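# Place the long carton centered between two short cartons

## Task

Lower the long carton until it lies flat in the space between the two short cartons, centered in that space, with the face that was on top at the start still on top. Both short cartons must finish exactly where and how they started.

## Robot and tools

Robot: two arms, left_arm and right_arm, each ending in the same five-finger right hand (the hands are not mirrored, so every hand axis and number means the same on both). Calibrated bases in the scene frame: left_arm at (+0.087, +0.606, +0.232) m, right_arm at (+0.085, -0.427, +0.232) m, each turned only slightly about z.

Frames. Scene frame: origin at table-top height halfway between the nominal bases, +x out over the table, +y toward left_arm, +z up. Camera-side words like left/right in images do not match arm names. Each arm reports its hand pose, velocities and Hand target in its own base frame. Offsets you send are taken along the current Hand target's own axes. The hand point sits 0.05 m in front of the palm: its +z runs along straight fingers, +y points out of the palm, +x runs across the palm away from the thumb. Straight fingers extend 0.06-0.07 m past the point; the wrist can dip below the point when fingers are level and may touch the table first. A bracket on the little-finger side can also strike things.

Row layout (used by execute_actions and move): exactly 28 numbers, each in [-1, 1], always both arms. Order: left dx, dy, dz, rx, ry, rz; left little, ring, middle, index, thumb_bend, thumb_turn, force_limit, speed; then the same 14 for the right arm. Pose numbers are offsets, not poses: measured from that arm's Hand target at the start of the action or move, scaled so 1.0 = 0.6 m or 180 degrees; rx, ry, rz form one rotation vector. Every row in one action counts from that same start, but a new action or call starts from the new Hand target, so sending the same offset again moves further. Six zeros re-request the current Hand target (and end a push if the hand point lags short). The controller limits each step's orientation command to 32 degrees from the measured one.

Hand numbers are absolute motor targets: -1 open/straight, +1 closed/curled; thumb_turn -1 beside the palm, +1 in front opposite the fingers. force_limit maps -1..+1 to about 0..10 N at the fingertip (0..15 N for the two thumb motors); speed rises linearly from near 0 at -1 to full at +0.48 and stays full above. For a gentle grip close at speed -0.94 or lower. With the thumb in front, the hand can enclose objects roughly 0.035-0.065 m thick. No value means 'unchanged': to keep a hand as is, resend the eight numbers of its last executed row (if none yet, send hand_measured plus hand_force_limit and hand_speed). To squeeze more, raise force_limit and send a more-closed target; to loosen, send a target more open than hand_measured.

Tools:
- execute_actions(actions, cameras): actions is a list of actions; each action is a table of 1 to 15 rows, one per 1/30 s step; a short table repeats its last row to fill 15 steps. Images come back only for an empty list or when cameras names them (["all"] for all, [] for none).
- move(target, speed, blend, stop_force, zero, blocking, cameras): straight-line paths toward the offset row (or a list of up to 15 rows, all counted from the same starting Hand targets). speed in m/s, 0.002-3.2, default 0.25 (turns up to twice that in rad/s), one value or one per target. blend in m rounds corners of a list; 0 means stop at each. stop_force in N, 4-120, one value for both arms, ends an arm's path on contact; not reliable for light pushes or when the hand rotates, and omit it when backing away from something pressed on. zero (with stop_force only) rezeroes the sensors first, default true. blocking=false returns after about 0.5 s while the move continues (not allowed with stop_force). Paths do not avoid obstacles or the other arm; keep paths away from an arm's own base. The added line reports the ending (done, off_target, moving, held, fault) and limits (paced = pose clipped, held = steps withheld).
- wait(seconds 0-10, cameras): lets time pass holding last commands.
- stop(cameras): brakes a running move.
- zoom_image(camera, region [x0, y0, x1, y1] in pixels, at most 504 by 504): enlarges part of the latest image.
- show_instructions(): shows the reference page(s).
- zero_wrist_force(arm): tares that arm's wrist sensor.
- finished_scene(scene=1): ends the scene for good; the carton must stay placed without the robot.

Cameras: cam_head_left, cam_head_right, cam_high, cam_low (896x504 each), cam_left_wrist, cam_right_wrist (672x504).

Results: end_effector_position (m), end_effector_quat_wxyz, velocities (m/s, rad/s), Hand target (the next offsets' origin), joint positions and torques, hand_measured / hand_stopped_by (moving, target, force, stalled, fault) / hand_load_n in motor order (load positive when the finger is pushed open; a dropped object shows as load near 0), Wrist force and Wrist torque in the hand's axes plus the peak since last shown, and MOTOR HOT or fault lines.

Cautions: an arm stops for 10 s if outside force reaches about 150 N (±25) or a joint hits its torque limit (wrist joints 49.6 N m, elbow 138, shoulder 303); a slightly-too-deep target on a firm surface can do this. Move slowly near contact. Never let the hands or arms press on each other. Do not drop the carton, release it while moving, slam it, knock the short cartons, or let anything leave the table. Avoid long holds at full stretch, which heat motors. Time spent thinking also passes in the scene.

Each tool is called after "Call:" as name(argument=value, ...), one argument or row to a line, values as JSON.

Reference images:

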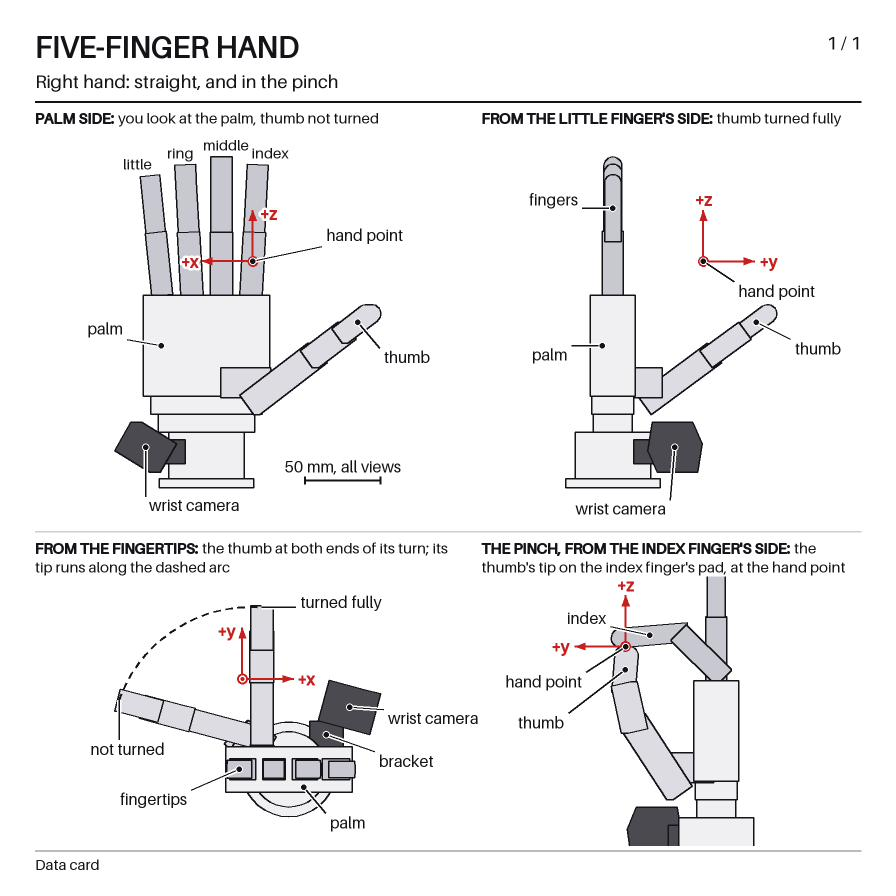

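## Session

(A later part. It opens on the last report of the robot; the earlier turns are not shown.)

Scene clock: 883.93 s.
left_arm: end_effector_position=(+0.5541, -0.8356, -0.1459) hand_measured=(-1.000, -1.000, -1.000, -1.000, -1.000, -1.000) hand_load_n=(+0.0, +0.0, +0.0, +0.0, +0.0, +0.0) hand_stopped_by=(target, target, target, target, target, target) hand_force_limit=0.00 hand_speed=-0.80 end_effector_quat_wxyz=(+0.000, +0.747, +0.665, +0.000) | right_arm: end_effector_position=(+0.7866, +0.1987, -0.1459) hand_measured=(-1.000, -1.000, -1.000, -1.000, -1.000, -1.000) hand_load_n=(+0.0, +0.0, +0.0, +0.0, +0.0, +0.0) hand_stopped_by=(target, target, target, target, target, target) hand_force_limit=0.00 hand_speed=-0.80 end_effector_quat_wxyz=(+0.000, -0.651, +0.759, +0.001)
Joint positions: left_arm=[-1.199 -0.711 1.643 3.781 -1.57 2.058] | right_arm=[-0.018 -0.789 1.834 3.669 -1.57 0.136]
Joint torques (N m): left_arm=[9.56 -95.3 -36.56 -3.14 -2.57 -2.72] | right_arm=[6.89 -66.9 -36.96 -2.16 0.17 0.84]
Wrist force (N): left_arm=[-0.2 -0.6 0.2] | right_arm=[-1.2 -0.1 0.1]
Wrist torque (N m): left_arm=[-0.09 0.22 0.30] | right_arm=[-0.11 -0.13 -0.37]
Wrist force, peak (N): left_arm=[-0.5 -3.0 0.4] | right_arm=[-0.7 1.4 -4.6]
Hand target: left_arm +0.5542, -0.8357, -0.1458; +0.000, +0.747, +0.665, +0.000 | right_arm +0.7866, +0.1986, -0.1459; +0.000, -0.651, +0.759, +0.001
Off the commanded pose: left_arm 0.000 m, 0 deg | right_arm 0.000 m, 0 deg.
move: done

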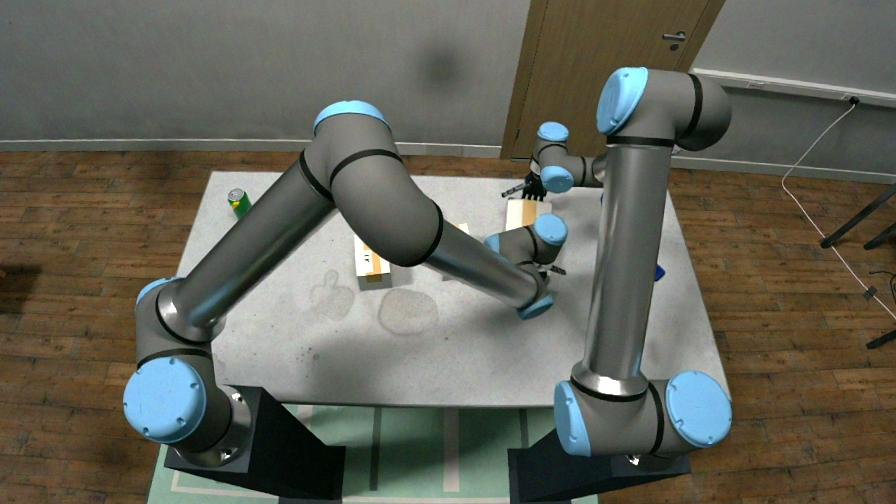

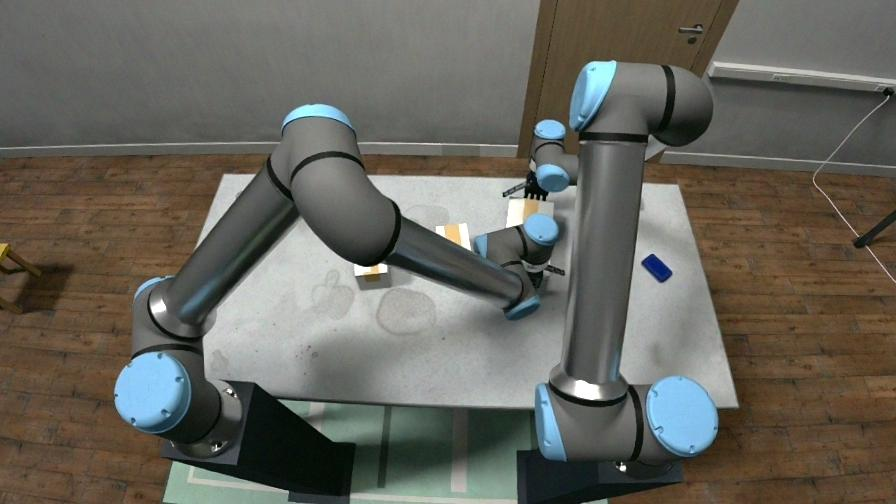

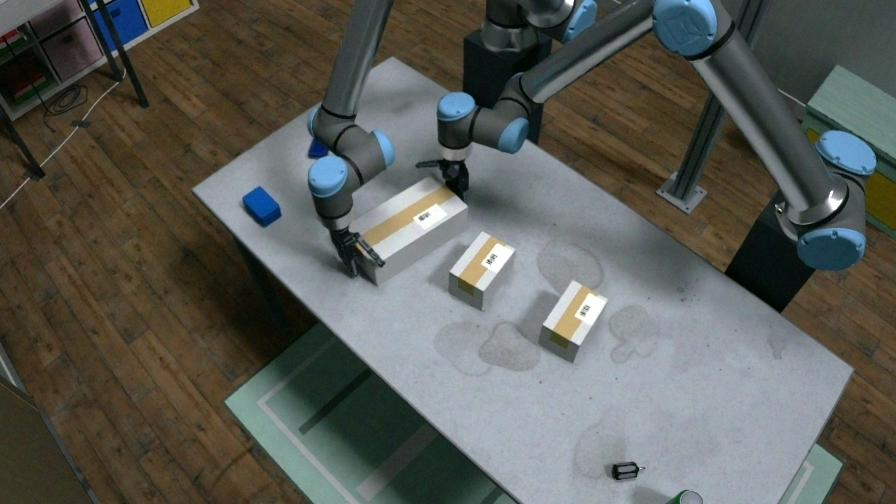

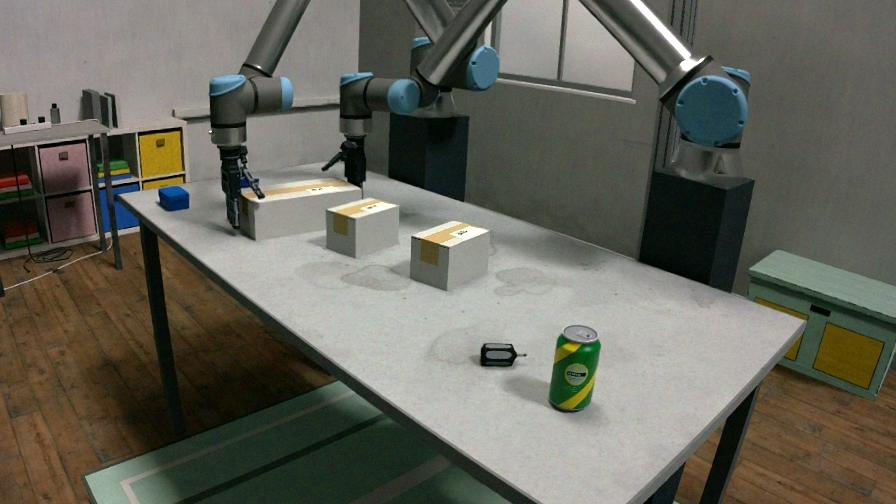

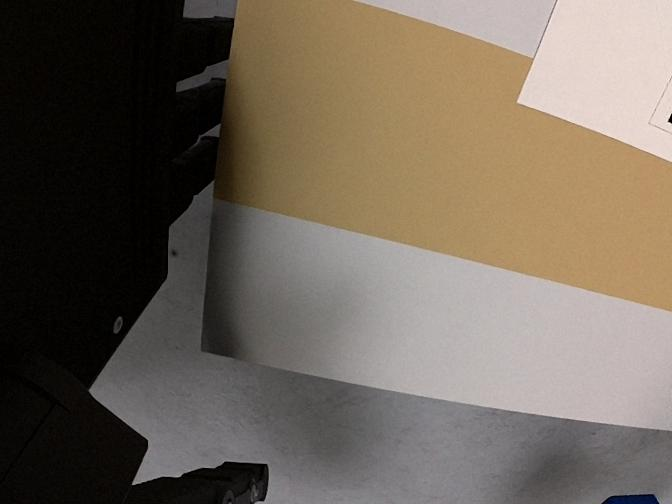

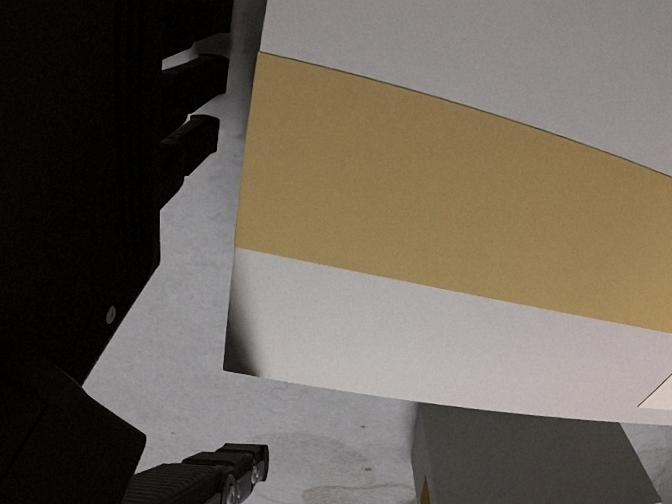

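Call:
move(
  target=[0,0,0,0,0,0,-1,-1,-1,-1,-1,-1,0,-0.8, -0.0167,0,0,0,0,0,-1,-1,-1,-1,-1,-1,0,-0.8],
  speed=0.1,
)

Call:
move(
  target=[0,0.06,0,0,0,0,-1,-1,-1,-1,-1,-1,0,-0.8, 0,0.06,0,0,0,0,-1,-1,-1,-1,-1,-1,0,-0.8],
  speed=0.01,
  stop_force=5,
  cameras=["cam_high","cam_left_wrist","cam_right_wrist"],
)

Scene clock: 903.73 s.
left_arm: end_effector_position=(+0.5542, -0.8357, -0.1458) hand_measured=(-1.000, -1.000, -1.000, -1.000, -1.000, -1.000) hand_load_n=(+0.0, -0.5, +0.0, +0.0, +0.0, +0.0) hand_stopped_by=(target, target, target, target, target, target) hand_force_limit=0.00 hand_speed=-0.80 end_effector_quat_wxyz=(+0.000, +0.747, +0.665, +0.000) | right_arm: end_effector_position=(+0.7882, +0.2087, -0.1459) hand_measured=(-1.000, -1.000, -1.000, -1.000, -1.000, -1.000) hand_load_n=(+0.0, +0.0, +0.0, +0.0, +0.0, +0.0) hand_stopped_by=(target, target, target, target, target, target) hand_force_limit=0.00 hand_speed=-0.80 end_effector_quat_wxyz=(+0.000, -0.651, +0.759, +0.001)
Joint positions: left_arm=[-1.199 -0.711 1.643 3.781 -1.57 2.058] | right_arm=[-0.006 -0.786 1.826 3.673 -1.57 0.148]
Joint torques (N m): left_arm=[17.12 -96.44 -37.47 -2.49 -2.69 1.9] | right_arm=[-11.89 -76.62 -26.94 -3.79 0.82 -1.28]
Wrist force (N): left_arm=[-0.2 -0.6 0.2] | right_arm=[-1.3 0.1 0.0]
Wrist torque (N m): left_arm=[-0.10 0.22 0.29] | right_arm=[-0.07 -0.12 -0.36]
Wrist force, peak (N): left_arm=[-0.4 -0.8 0.8] | right_arm=[-1.7 0.0 -0.4]
Hand target: left_arm +0.5542, -0.8357, -0.1458; +0.000, +0.747, +0.665, +0.000 | right_arm +0.7882, +0.2085, -0.1459; +0.000, -0.651, +0.759, +0.001
Off the commanded pose: left_arm 0.000 m, 0 deg | right_arm 0.000 m, 0 deg.
move: done

Scene clock: 907.17 s.
left_arm: end_effector_position=(+0.5700, -0.8375, -0.1459) hand_measured=(-1.000, -1.000, -1.000, -1.000, -1.000, -1.000) hand_load_n=(+0.0, +0.0, +0.0, +0.0, -0.5, +0.5) hand_stopped_by=(target, target, target, target, target, target) hand_force_limit=0.00 hand_speed=-0.80 end_effector_quat_wxyz=(+0.000, +0.747, +0.665, +0.000) | right_arm: end_effector_position=(+0.7643, +0.2123, -0.1459) hand_measured=(-1.000, -1.000, -1.000, -1.000, -1.000, -1.000) hand_load_n=(+0.0, +0.0, +0.0, +0.0, +0.0, +0.0) hand_stopped_by=(target, target, target, target, target, target) hand_force_limit=0.00 hand_speed=-0.80 end_effector_quat_wxyz=(+0.000, -0.651, +0.759, +0.001)
Joint positions: left_arm=[-1.184 -0.701 1.62 3.794 -1.57 2.073] | right_arm=[-0.002 -0.805 1.875 3.644 -1.57 0.152]
Joint torques (N m): left_arm=[2.43 -102.25 -35.7 -5.14 -0.77 -4.1] | right_arm=[-6.45 -65 -34.73 -2.23 0.53 -1.38]
Wrist force (N): left_arm=[0.6 -7.3 -2.4] | right_arm=[-0.6 -1.2 -0.8]
Wrist torque (N m): left_arm=[-0.03 0.22 -0.08] | right_arm=[-0.06 -0.06 -0.41]
Wrist force, peak (N): left_arm=[1.3 -10.1 -3.0] | right_arm=[-0.7 -12.4 7.6]
Hand target: left_arm +0.5700, -0.8375, -0.1459; +0.000, +0.747, +0.665, +0.000 (not the last commanded pose) | right_arm +0.7643, +0.2122, -0.1459; +0.000, -0.651, +0.759, +0.001 (not the last commanded pose)
Off the commanded pose: left_arm 0.020 m, 0 deg | right_arm 0.012 m, 0 deg.
move: contact (left_arm, right_arm)
Images, in order (width x height): cam_high 896x504, cam_left_wrist 672x504, cam_right_wrist 672x504.

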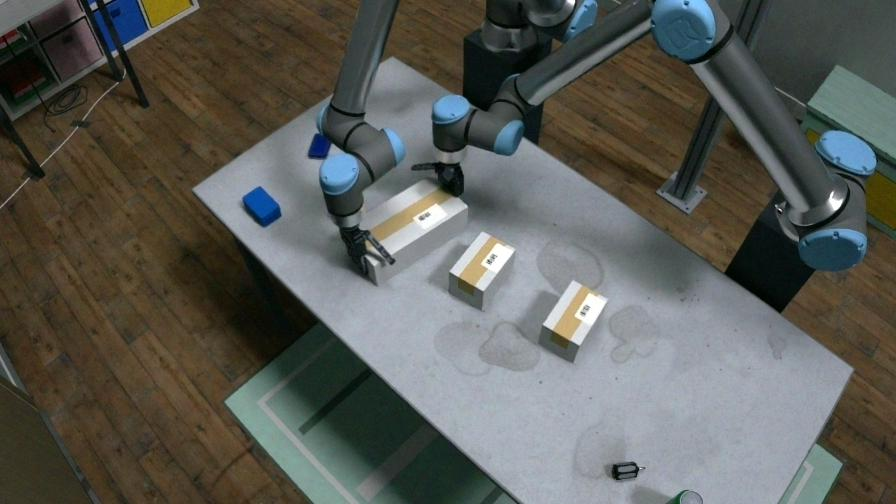

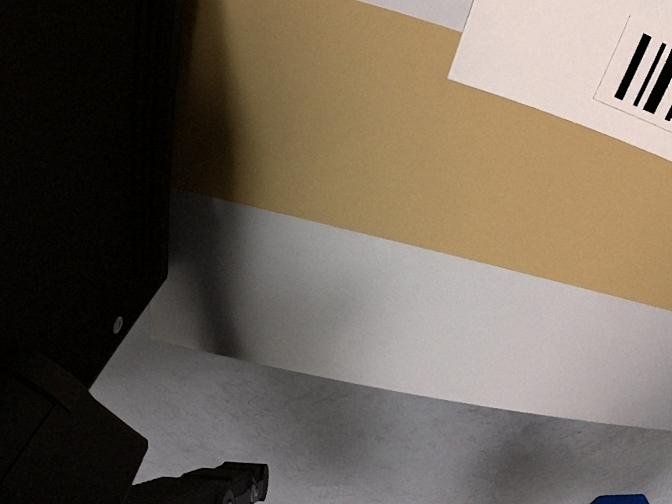

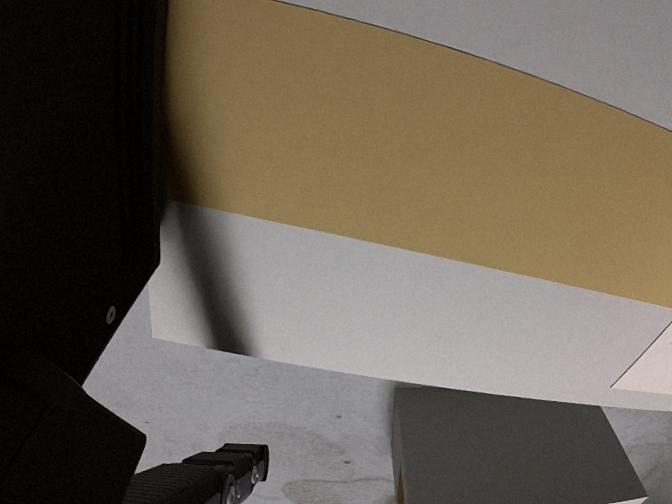

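Call:
move(
  target=[0,0.00167,0,0,0,0,-1,-1,-1,-1,-1,-1,0,-0.8, 0,0.00167,0,0,0,0,-1,-1,-1,-1,-1,-1,0,-0.8],
  speed=0.01,
)

Call:
move(
  target=[0,0.00167,0,0,0,0,-1,-1,-1,-1,-1,-1,0,-0.8, 0,0.00167,0,0,0,0,-1,-1,-1,-1,-1,-1,0,-0.8],
  speed=0.01,
)

Scene clock: 916.17 s.
left_arm: end_effector_position=(+0.5709, -0.8377, -0.1459) hand_measured=(-1.000, -1.000, -1.000, -1.000, -1.000, -1.000) hand_load_n=(+0.0, +0.5, +0.0, +0.5, +0.0, +0.0) hand_stopped_by=(target, target, target, target, target, target) hand_force_limit=0.00 hand_speed=-0.80 end_effector_quat_wxyz=(+0.000, +0.747, +0.665, +0.000) | right_arm: end_effector_position=(+0.7635, +0.2123, -0.1458) hand_measured=(-1.000, -1.000, -1.000, -1.000, -1.000, -1.000) hand_load_n=(+0.5, +0.5, +0.5, +0.0, +0.0, +0.0) hand_stopped_by=(target, target, target, target, target, target) hand_force_limit=0.00 hand_speed=-0.80 end_effector_quat_wxyz=(+0.000, -0.650, +0.760, +0.000)
Joint positions: left_arm=[-1.183 -0.7 1.618 3.795 -1.571 2.074] | right_arm=[-0.002 -0.806 1.877 3.642 -1.57 0.152]
Joint torques (N m): left_arm=[45.65 -83.79 -49.1 -7.52 8.43 3.37] | right_arm=[28.72 -90.71 13.29 5.19 0.33 3.14]
Wrist force (N): left_arm=[3.1 -46.4 -13.9] | right_arm=[-0.7 -39.9 11.1]
Wrist torque (N m): left_arm=[0.21 0.61 -1.16] | right_arm=[-0.20 -0.64 -1.99]
Wrist force, peak (N): left_arm=[2.8 -47.0 -13.5] | right_arm=[-0.9 -40.0 11.3]
Hand target: left_arm +0.5710, -0.8376, -0.1459; +0.000, +0.747, +0.665, +0.000 | right_arm +0.7634, +0.2124, -0.1459; +0.000, -0.651, +0.759, +0.001
Off the commanded pose: left_arm 0.000 m, 0 deg | right_arm 0.000 m, 0 deg.
move: done

Scene clock: 916.87 s.
left_arm: end_effector_position=(+0.5718, -0.8378, -0.1459) hand_measured=(-1.000, -1.000, -1.000, -1.000, -1.000, -1.000) hand_load_n=(+0.0, +0.5, +0.0, +0.5, +0.0, +0.0) hand_stopped_by=(target, target, target, target, target, target) hand_force_limit=0.00 hand_speed=-0.80 end_effector_quat_wxyz=(+0.000, +0.747, +0.665, +0.000) | right_arm: end_effector_position=(+0.7625, +0.2125, -0.1458) hand_measured=(-1.000, -1.000, -1.000, -1.000, -1.000, -1.000) hand_load_n=(+0.5, +1.0, +1.0, +0.5, +0.0, +0.0) hand_stopped_by=(target, target, target, target, target, target) hand_force_limit=0.00 hand_speed=-0.80 end_effector_quat_wxyz=(+0.000, -0.651, +0.759, +0.000)
Joint positions: left_arm=[-1.182 -0.7 1.617 3.796 -1.571 2.075] | right_arm=[-0.002 -0.807 1.879 3.641 -1.57 0.152]
Joint torques (N m): left_arm=[83.34 -70.92 -59.28 -11.7 21.97 3.72] | right_arm=[45.94 -74.81 49.03 16.68 1.3 3.27]
Wrist force (N): left_arm=[6.5 -100.0 -35.1] | right_arm=[-0.4 -84.4 13.9]
Wrist torque (N m): left_arm=[0.83 1.34 -2.86] | right_arm=[-0.12 -0.72 -3.53]
Wrist force, peak (N): left_arm=[6.5 -100.0 -35.1] | right_arm=[-0.4 -84.4 13.9]
Hand target: left_arm +0.5720, -0.8377, -0.1459; +0.000, +0.747, +0.665, +0.000 | right_arm +0.7624, +0.2125, -0.1459; +0.000, -0.651, +0.759, +0.001
Off the commanded pose: left_arm 0.000 m, 0 deg | right_arm 0.000 m, 0 deg.
move: done

Call:
move(
  target=[0,-0.0014,0,0,0,0,-1,-1,-1,-1,-1,-1,0,-0.8, 0,-0.0014,0,0,0,0,-1,-1,-1,-1,-1,-1,0,-0.8],
  speed=0.01,
)

Scene clock: 929.33 s.
left_arm: end_effector_position=(+0.5713, -0.8376, -0.1459) hand_measured=(-1.000, -1.000, -1.000, -1.000, -1.000, -1.000) hand_load_n=(+0.5, +0.5, +0.0, +0.0, +0.0, +0.0) hand_stopped_by=(target, target, target, target, target, target) hand_force_limit=0.00 hand_speed=-0.80 end_effector_quat_wxyz=(+0.000, +0.747, +0.665, +0.000) | right_arm: end_effector_position=(+0.7630, +0.2125, -0.1460) hand_measured=(-1.000, -1.000, -1.000, -1.000, -1.000, -1.000) hand_load_n=(+1.0, +0.5, +0.5, +0.5, +0.0, +0.0) hand_stopped_by=(target, target, target, target, target, target) hand_force_limit=0.00 hand_speed=-0.80 end_effector_quat_wxyz=(+0.000, -0.651, +0.759, +0.001)
Joint positions: left_arm=[-1.183 -0.7 1.618 3.795 -1.57 2.074] | right_arm=[-0.002 -0.806 1.877 3.642 -1.57 0.152]
Joint torques (N m): left_arm=[26.72 -100.36 -31.58 -7.41 14.48 -4.14] | right_arm=[8.92 -51.74 18.16 13.97 4.21 -1.47]
Wrist force (N): left_arm=[-5.2 -59.7 -17.0] | right_arm=[1.2 -67.8 6.7]
Wrist torque (N m): left_arm=[0.30 0.69 -1.98] | right_arm=[0.33 -0.40 -2.90]
Wrist force, peak (N): left_arm=[4.8 -108.1 -37.3] | right_arm=[-1.0 -93.0 12.3]
Hand target: left_arm +0.5712, -0.8376, -0.1459; +0.000, +0.747, +0.665, +0.000 | right_arm +0.7632, +0.2124, -0.1459; +0.000, -0.651, +0.759, +0.001
Off the commanded pose: left_arm 0.000 m, 0 deg | right_arm 0.000 m, 0 deg.
move: done

Call:
move(
  target=[0,0,-0.0167,0,0,0,-1,-1,-1,-1,-1,-1,0,-0.8, 0,0,-0.0167,0,0,0,-1,-1,-1,-1,-1,-1,0,-0.8],
  speed=0.02,
  cameras=["all"],
)

Scene clock: 938.27 s.
left_arm: end_effector_position=(+0.5711, -0.8376, -0.1357) hand_measured=(-1.000, -1.000, -1.000, -1.000, -1.000, -1.000) hand_load_n=(+0.5, +0.0, +0.5, +0.5, +0.0, +0.0) hand_stopped_by=(target, target, target, target, target, target) hand_force_limit=0.00 hand_speed=-0.80 end_effector_quat_wxyz=(+0.000, +0.747, +0.665, +0.000) | right_arm: end_effector_position=(+0.7632, +0.2124, -0.1357) hand_measured=(-1.000, -1.000, -1.000, -1.000, -1.000, -1.000) hand_load_n=(+0.5, +0.5, +0.5, +0.5, +0.0, +0.0) hand_stopped_by=(target, target, target, target, target, target) hand_force_limit=0.00 hand_speed=-0.80 end_effector_quat_wxyz=(+0.000, -0.651, +0.759, +0.001)
Joint positions: left_arm=[-1.183 -0.713 1.62 3.807 -1.57 2.074] | right_arm=[-0.002 -0.822 1.879 3.656 -1.57 0.152]
Joint torques (N m): left_arm=[22.73 -105.83 -45.71 -10.35 9.23 0.8] | right_arm=[2.12 -58.47 21.9 8.18 0.87 -1.54]
Wrist force (N): left_arm=[-0.6 -53.1 5.4] | right_arm=[-1.0 -52.1 9.7]
Wrist torque (N m): left_arm=[-1.01 -0.03 -1.34] | right_arm=[-0.01 -0.56 -2.34]
Wrist force, peak (N): left_arm=[-5.4 -58.7 -16.5] | right_arm=[1.0 -67.4 7.0]
Hand target: left_arm +0.5712, -0.8376, -0.1358; +0.000, +0.747, +0.665, +0.000 | right_arm +0.7632, +0.2124, -0.1359; +0.000, -0.651, +0.759, +0.001
Off the commanded pose: left_arm 0.000 m, 0 deg | right_arm 0.000 m, 0 deg.
move: done

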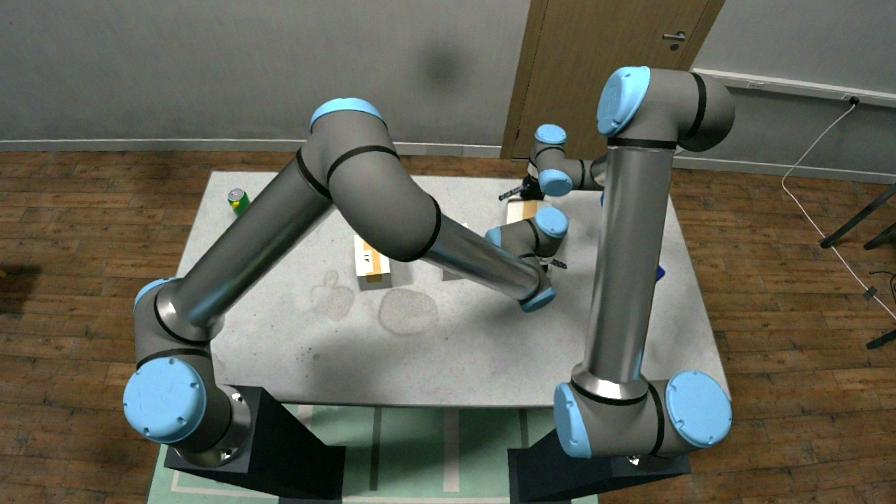

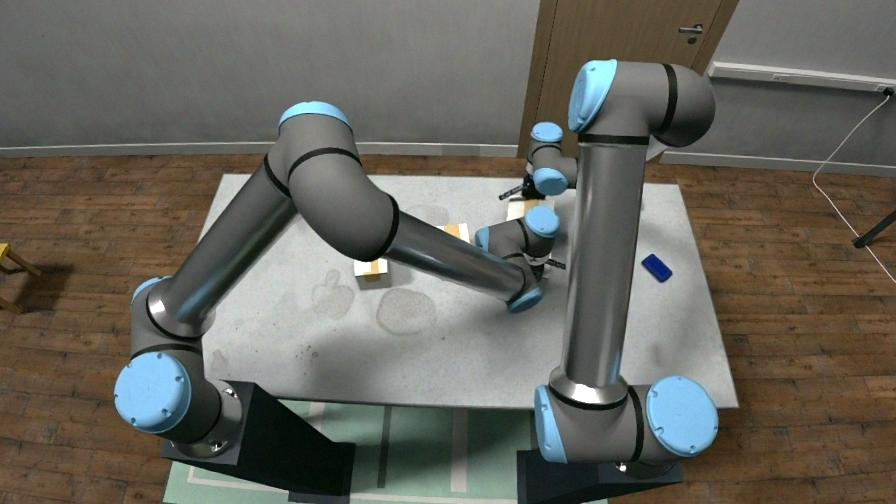

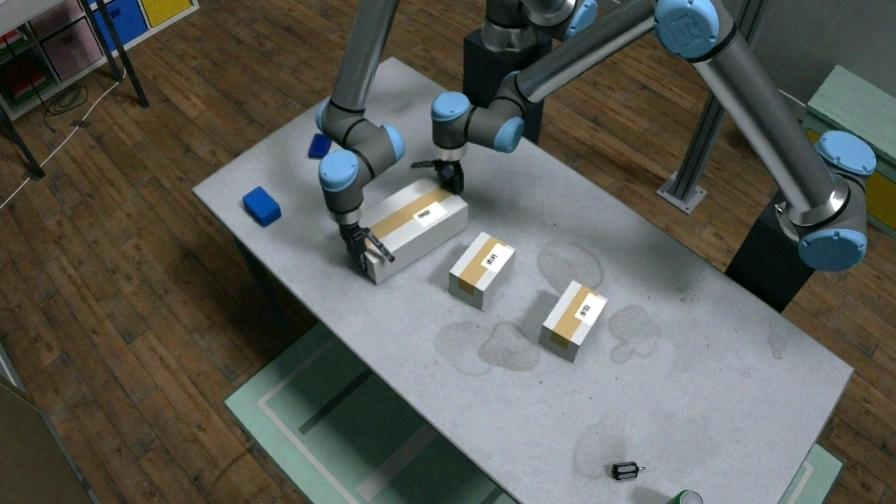

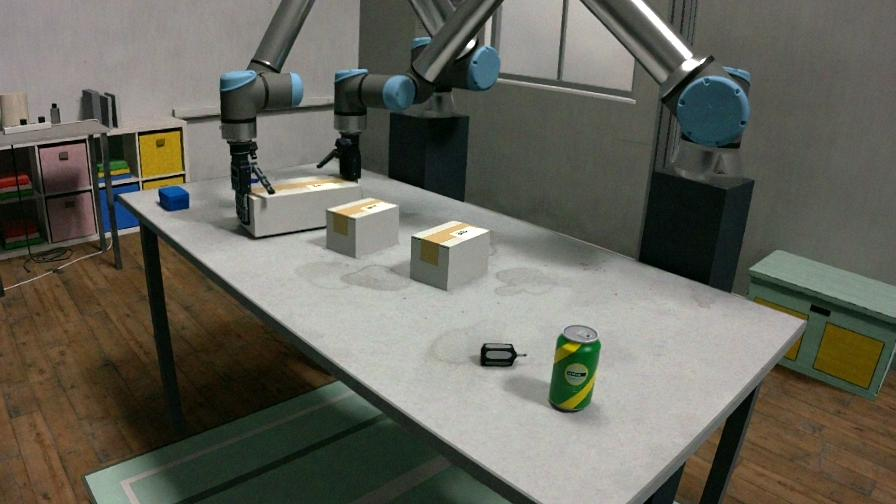

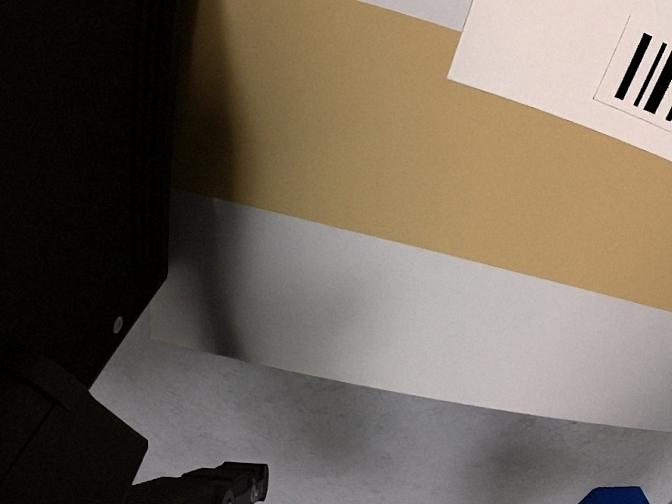

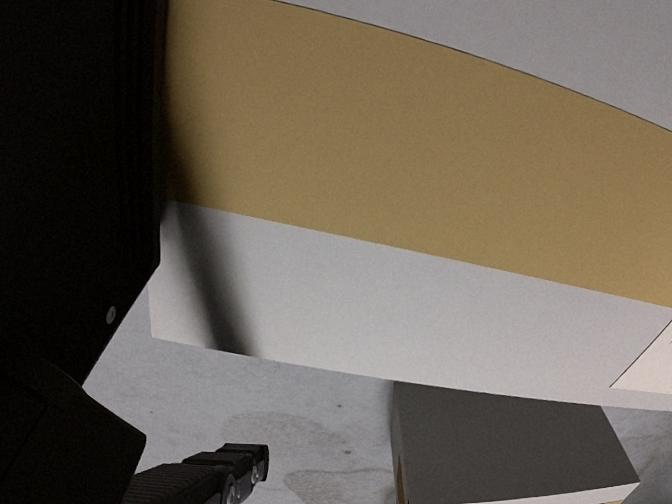

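Call:
move(
  target=[0,0,-0.05,0,0,0,-1,-1,-1,-1,-1,-1,0,-0.8, 0,0,-0.05,0,0,0,-1,-1,-1,-1,-1,-1,0,-0.8],
  speed=0.03,
)

Call:
move(
  target=[0,0,-0.05,0,0,0,-1,-1,-1,-1,-1,-1,0,-0.8, 0,0,-0.05,0,0,0,-1,-1,-1,-1,-1,-1,0,-0.8],
  speed=0.03,
)

Scene clock: 965.03 s.
left_arm: end_effector_position=(+0.5711, -0.8377, -0.1057) hand_measured=(-1.000, -1.000, -1.000, -1.000, -1.000, -1.000) hand_load_n=(+0.0, +0.0, +0.0, +0.0, +0.0, +0.0) hand_stopped_by=(target, target, target, target, target, target) hand_force_limit=0.00 hand_speed=-0.80 end_effector_quat_wxyz=(+0.000, +0.747, +0.665, +0.000) | right_arm: end_effector_position=(+0.7632, +0.2124, -0.1057) hand_measured=(-1.000, -1.000, -1.000, -1.000, -1.000, -1.000) hand_load_n=(+0.5, +0.5, +0.5, +0.5, +0.0, +0.0) hand_stopped_by=(target, target, target, target, target, target) hand_force_limit=0.00 hand_speed=-0.80 end_effector_quat_wxyz=(+0.000, -0.651, +0.759, +0.001)
Joint positions: left_arm=[-1.183 -0.751 1.622 3.842 -1.57 2.074] | right_arm=[-0.002 -0.866 1.882 3.697 -1.57 0.152]
Joint torques (N m): left_arm=[31.71 -99.22 -46.98 -11.94 9.57 1.3] | right_arm=[1.59 -56.87 20.43 6.94 0.27 -1.57]
Wrist force (N): left_arm=[-0.5 -55.5 5.4] | right_arm=[-1.2 -55.0 10.7]
Wrist torque (N m): left_arm=[-0.98 -0.04 -1.44] | right_arm=[0.03 -0.56 -2.46]
Wrist force, peak (N): left_arm=[-0.5 -55.5 5.4] | right_arm=[-1.2 -55.0 10.7]
Hand target: left_arm +0.5712, -0.8377, -0.1058; +0.000, +0.747, +0.665, +0.000 | right_arm +0.7632, +0.2124, -0.1059; +0.000, -0.651, +0.759, +0.001
Off the commanded pose: left_arm 0.000 m, 0 deg | right_arm 0.000 m, 0 deg.
move: done

Scene clock: 966.30 s.
left_arm: end_effector_position=(+0.5711, -0.8376, -0.0758) hand_measured=(-1.000, -1.000, -1.000, -1.000, -1.000, -1.000) hand_load_n=(+0.0, +0.5, +0.0, +0.5, +0.0, +0.0) hand_stopped_by=(target, target, target, target, target, target) hand_force_limit=0.00 hand_speed=-0.80 end_effector_quat_wxyz=(+0.000, +0.747, +0.665, +0.000) | right_arm: end_effector_position=(+0.7632, +0.2123, -0.0757) hand_measured=(-1.000, -1.000, -1.000, -1.000, -1.000, -1.000) hand_load_n=(+0.5, +0.5, +0.5, +0.5, +0.0, +0.0) hand_stopped_by=(target, target, target, target, target, target) hand_force_limit=0.00 hand_speed=-0.80 end_effector_quat_wxyz=(+0.000, -0.651, +0.759, +0.001)
Joint positions: left_arm=[-1.183 -0.788 1.623 3.879 -1.571 2.074] | right_arm=[-0.002 -0.909 1.882 3.74 -1.57 0.152]
Joint torques (N m): left_arm=[27.3 -101.03 -61.24 -12.59 10.38 -0.76] | right_arm=[2.6 -57.96 5.88 8.13 0.44 -1.81]
Wrist force (N): left_arm=[-0.2 -59.7 5.5] | right_arm=[-1.4 -59.2 10.9]
Wrist torque (N m): left_arm=[-1.02 -0.11 -1.55] | right_arm=[0.09 -0.56 -2.63]
Wrist force, peak (N): left_arm=[-0.2 -59.7 5.5] | right_arm=[-1.4 -59.2 10.9]
Hand target: left_arm +0.5712, -0.8377, -0.0758; +0.000, +0.747, +0.665, +0.000 | right_arm +0.7633, +0.2123, -0.0759; +0.000, -0.651, +0.759, +0.001
Off the commanded pose: left_arm 0.000 m, 0 deg | right_arm 0.000 m, 0 deg.
move: done

Call:
move(
  target=[0,-0.0005,-0.1167,0,0,0,-1,-1,-1,-1,-1,-1,0,-0.8, 0,-0.0005,-0.1167,0,0,0,-1,-1,-1,-1,-1,-1,0,-0.8],
  speed=0.04,
  cameras=["all"],
)

Scene clock: 972.67 s.
left_arm: end_effector_position=(+0.5709, -0.8378, -0.0056) hand_measured=(-1.000, -1.000, -1.000, -1.000, -1.000, -1.000) hand_load_n=(+0.5, +0.0, +0.0, +0.0, +0.0, +0.0) hand_stopped_by=(target, target, target, target, target, target) hand_force_limit=0.00 hand_speed=-0.80 end_effector_quat_wxyz=(+0.000, +0.747, +0.665, +0.000) | right_arm: end_effector_position=(+0.7636, +0.2122, -0.0057) hand_measured=(-1.000, -1.000, -1.000, -1.000, -1.000, -1.000) hand_load_n=(+1.0, +0.5, +0.0, +0.0, +0.0, +0.0) hand_stopped_by=(target, target, target, target, target, target) hand_force_limit=0.00 hand_speed=-0.80 end_effector_quat_wxyz=(+0.000, -0.651, +0.759, +0.001)
Joint positions: left_arm=[-1.183 -0.87 1.614 3.969 -1.57 2.074] | right_arm=[-0.002 -1.004 1.872 3.845 -1.57 0.152]
Joint torques (N m): left_arm=[12.01 -95.95 -53.12 -11.22 12.96 -4.11] | right_arm=[-0.53 -57.28 -4.76 4.98 0.85 -1.72]
Wrist force (N): left_arm=[1.2 -47.1 5.8] | right_arm=[0.3 -46.5 10.2]
Wrist torque (N m): left_arm=[-0.86 -0.14 -1.17] | right_arm=[-0.04 -0.58 -2.33]
Wrist force, peak (N): left_arm=[0.0 -59.7 5.6] | right_arm=[-0.7 -59.2 10.2]
Hand target: left_arm +0.5709, -0.8377, -0.0058; +0.000, +0.747, +0.665, +0.000 | right_arm +0.7636, +0.2122, -0.0059; +0.000, -0.651, +0.759, +0.001
Off the commanded pose: left_arm 0.000 m, 0 deg | right_arm 0.000 m, 0 deg.
move: done

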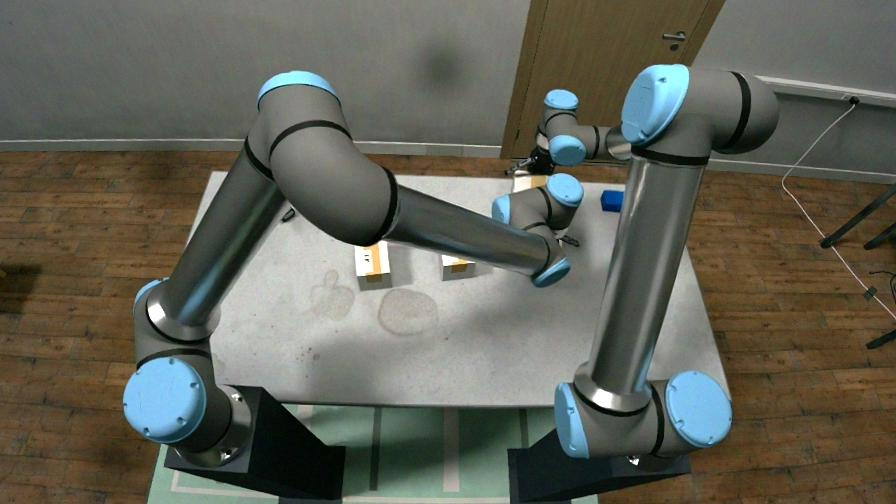

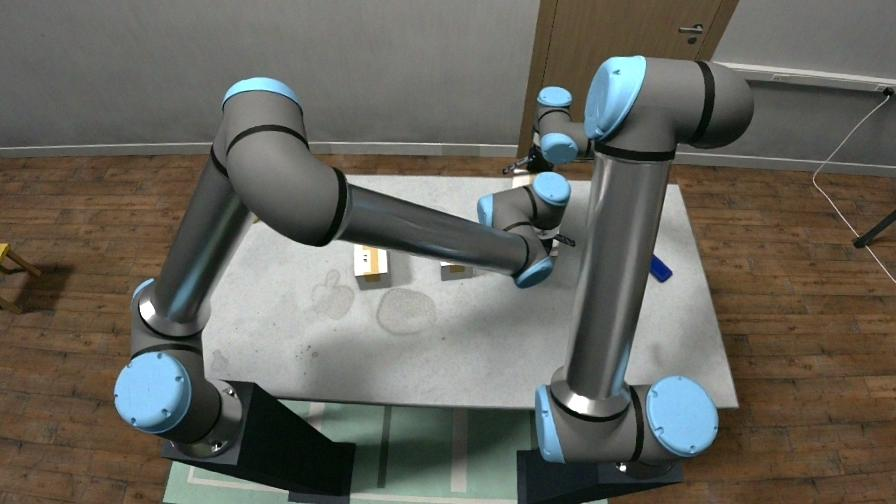

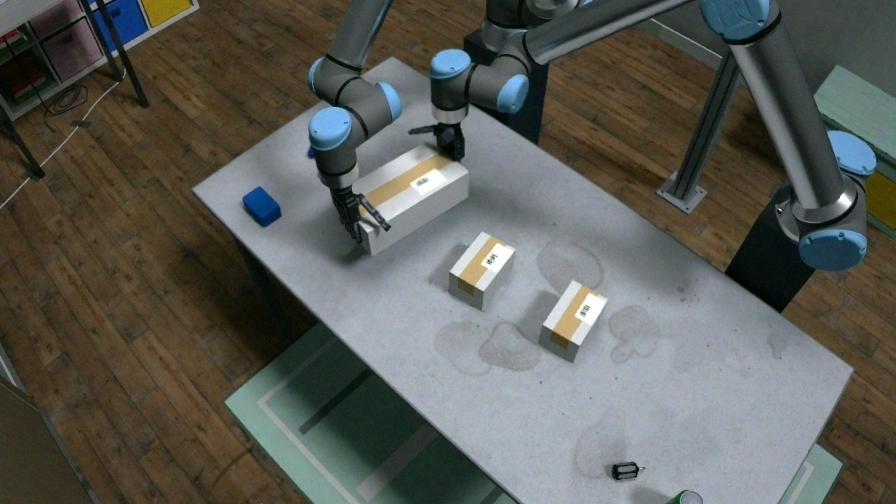

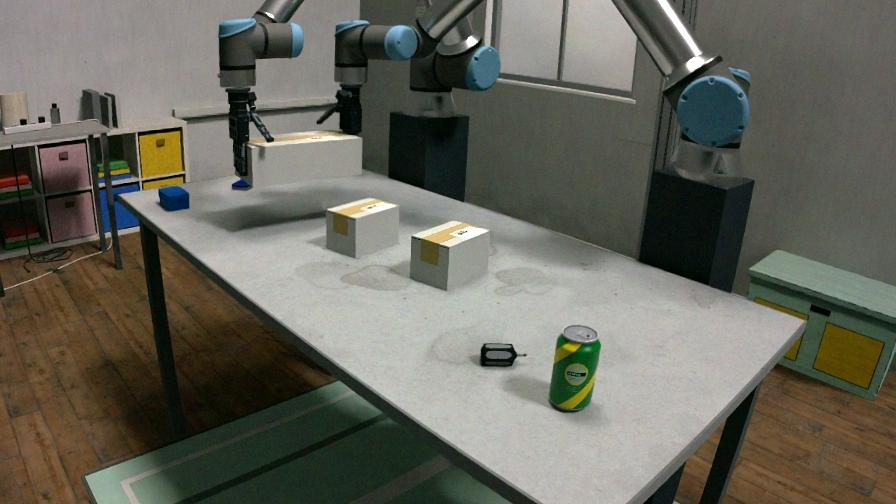

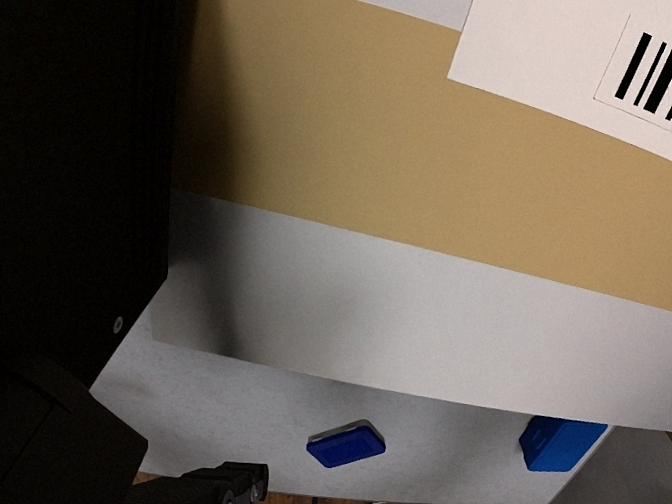

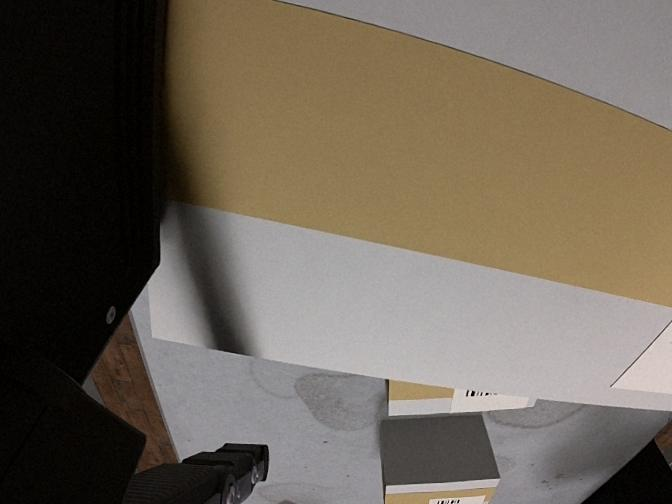

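Call:
move(
  target=[0.0733,-0.0116,0,0,0,-0.0117,-1,-1,-1,-1,-1,-1,0,-0.8, -0.08548,0.01612,0,0,0,-0.0117,-1,-1,-1,-1,-1,-1,0,-0.8],
  speed=0.05,
)

Scene clock: 1005.87 s.
left_arm: end_effector_position=(+0.5691, -0.7931, -0.0057) hand_measured=(-1.000, -1.000, -1.000, -1.000, -1.000, -1.000) hand_load_n=(+0.5, +0.0, +0.0, +0.5, +0.0, +0.0) hand_stopped_by=(target, target, target, target, target, target) hand_force_limit=0.00 hand_speed=-0.80 end_effector_quat_wxyz=(+0.000, +0.734, +0.679, +0.000) end_effector_velocity=(+0.001, -0.002, +0.000) end_effector_angular_velocity=(+0.000, +0.000, +0.000) | right_arm: end_effector_position=(+0.7620, +0.2646, -0.0059) hand_measured=(-1.000, -1.000, -1.000, -1.000, -1.000, -1.000) hand_load_n=(+0.5, +0.5, +0.0, +0.5, +0.0, +0.0) hand_stopped_by=(target, target, target, target, target, target) hand_force_limit=0.00 hand_speed=-0.80 end_effector_quat_wxyz=(+0.000, -0.664, +0.747, +0.001)
Joint positions: left_arm=[-1.169 -0.914 1.701 3.927 -1.57 2.051] | right_arm=[0.064 -0.99 1.845 3.858 -1.57 0.181]
Joint velocities: left_arm=[0 0.003 -0.005 0.002 0 0] | right_arm=[within noise]
Joint torques (N m): left_arm=[25.53 -90.37 -60.98 -7.12 8.82 1.14] | right_arm=[2.84 -80.9 0.04 6.92 3.48 -1.1]
Wrist force (N): left_arm=[0.9 -48.0 6.1] | right_arm=[0.2 -47.5 9.5]
Wrist torque (N m): left_arm=[-0.79 -0.10 -1.13] | right_arm=[-0.06 -0.57 -2.34]
Wrist force, peak (N): left_arm=[0.9 -48.0 6.1] | right_arm=[0.2 -47.5 9.5]
Hand target: left_arm +0.5690, -0.7933, -0.0058; +0.000, +0.734, +0.679, +0.000 | right_arm +0.7619, +0.2644, -0.0058; +0.000, -0.664, +0.747, +0.001
Off the commanded pose: left_arm 0.000 m, 0 deg | right_arm 0.000 m, 0 deg.
move: done


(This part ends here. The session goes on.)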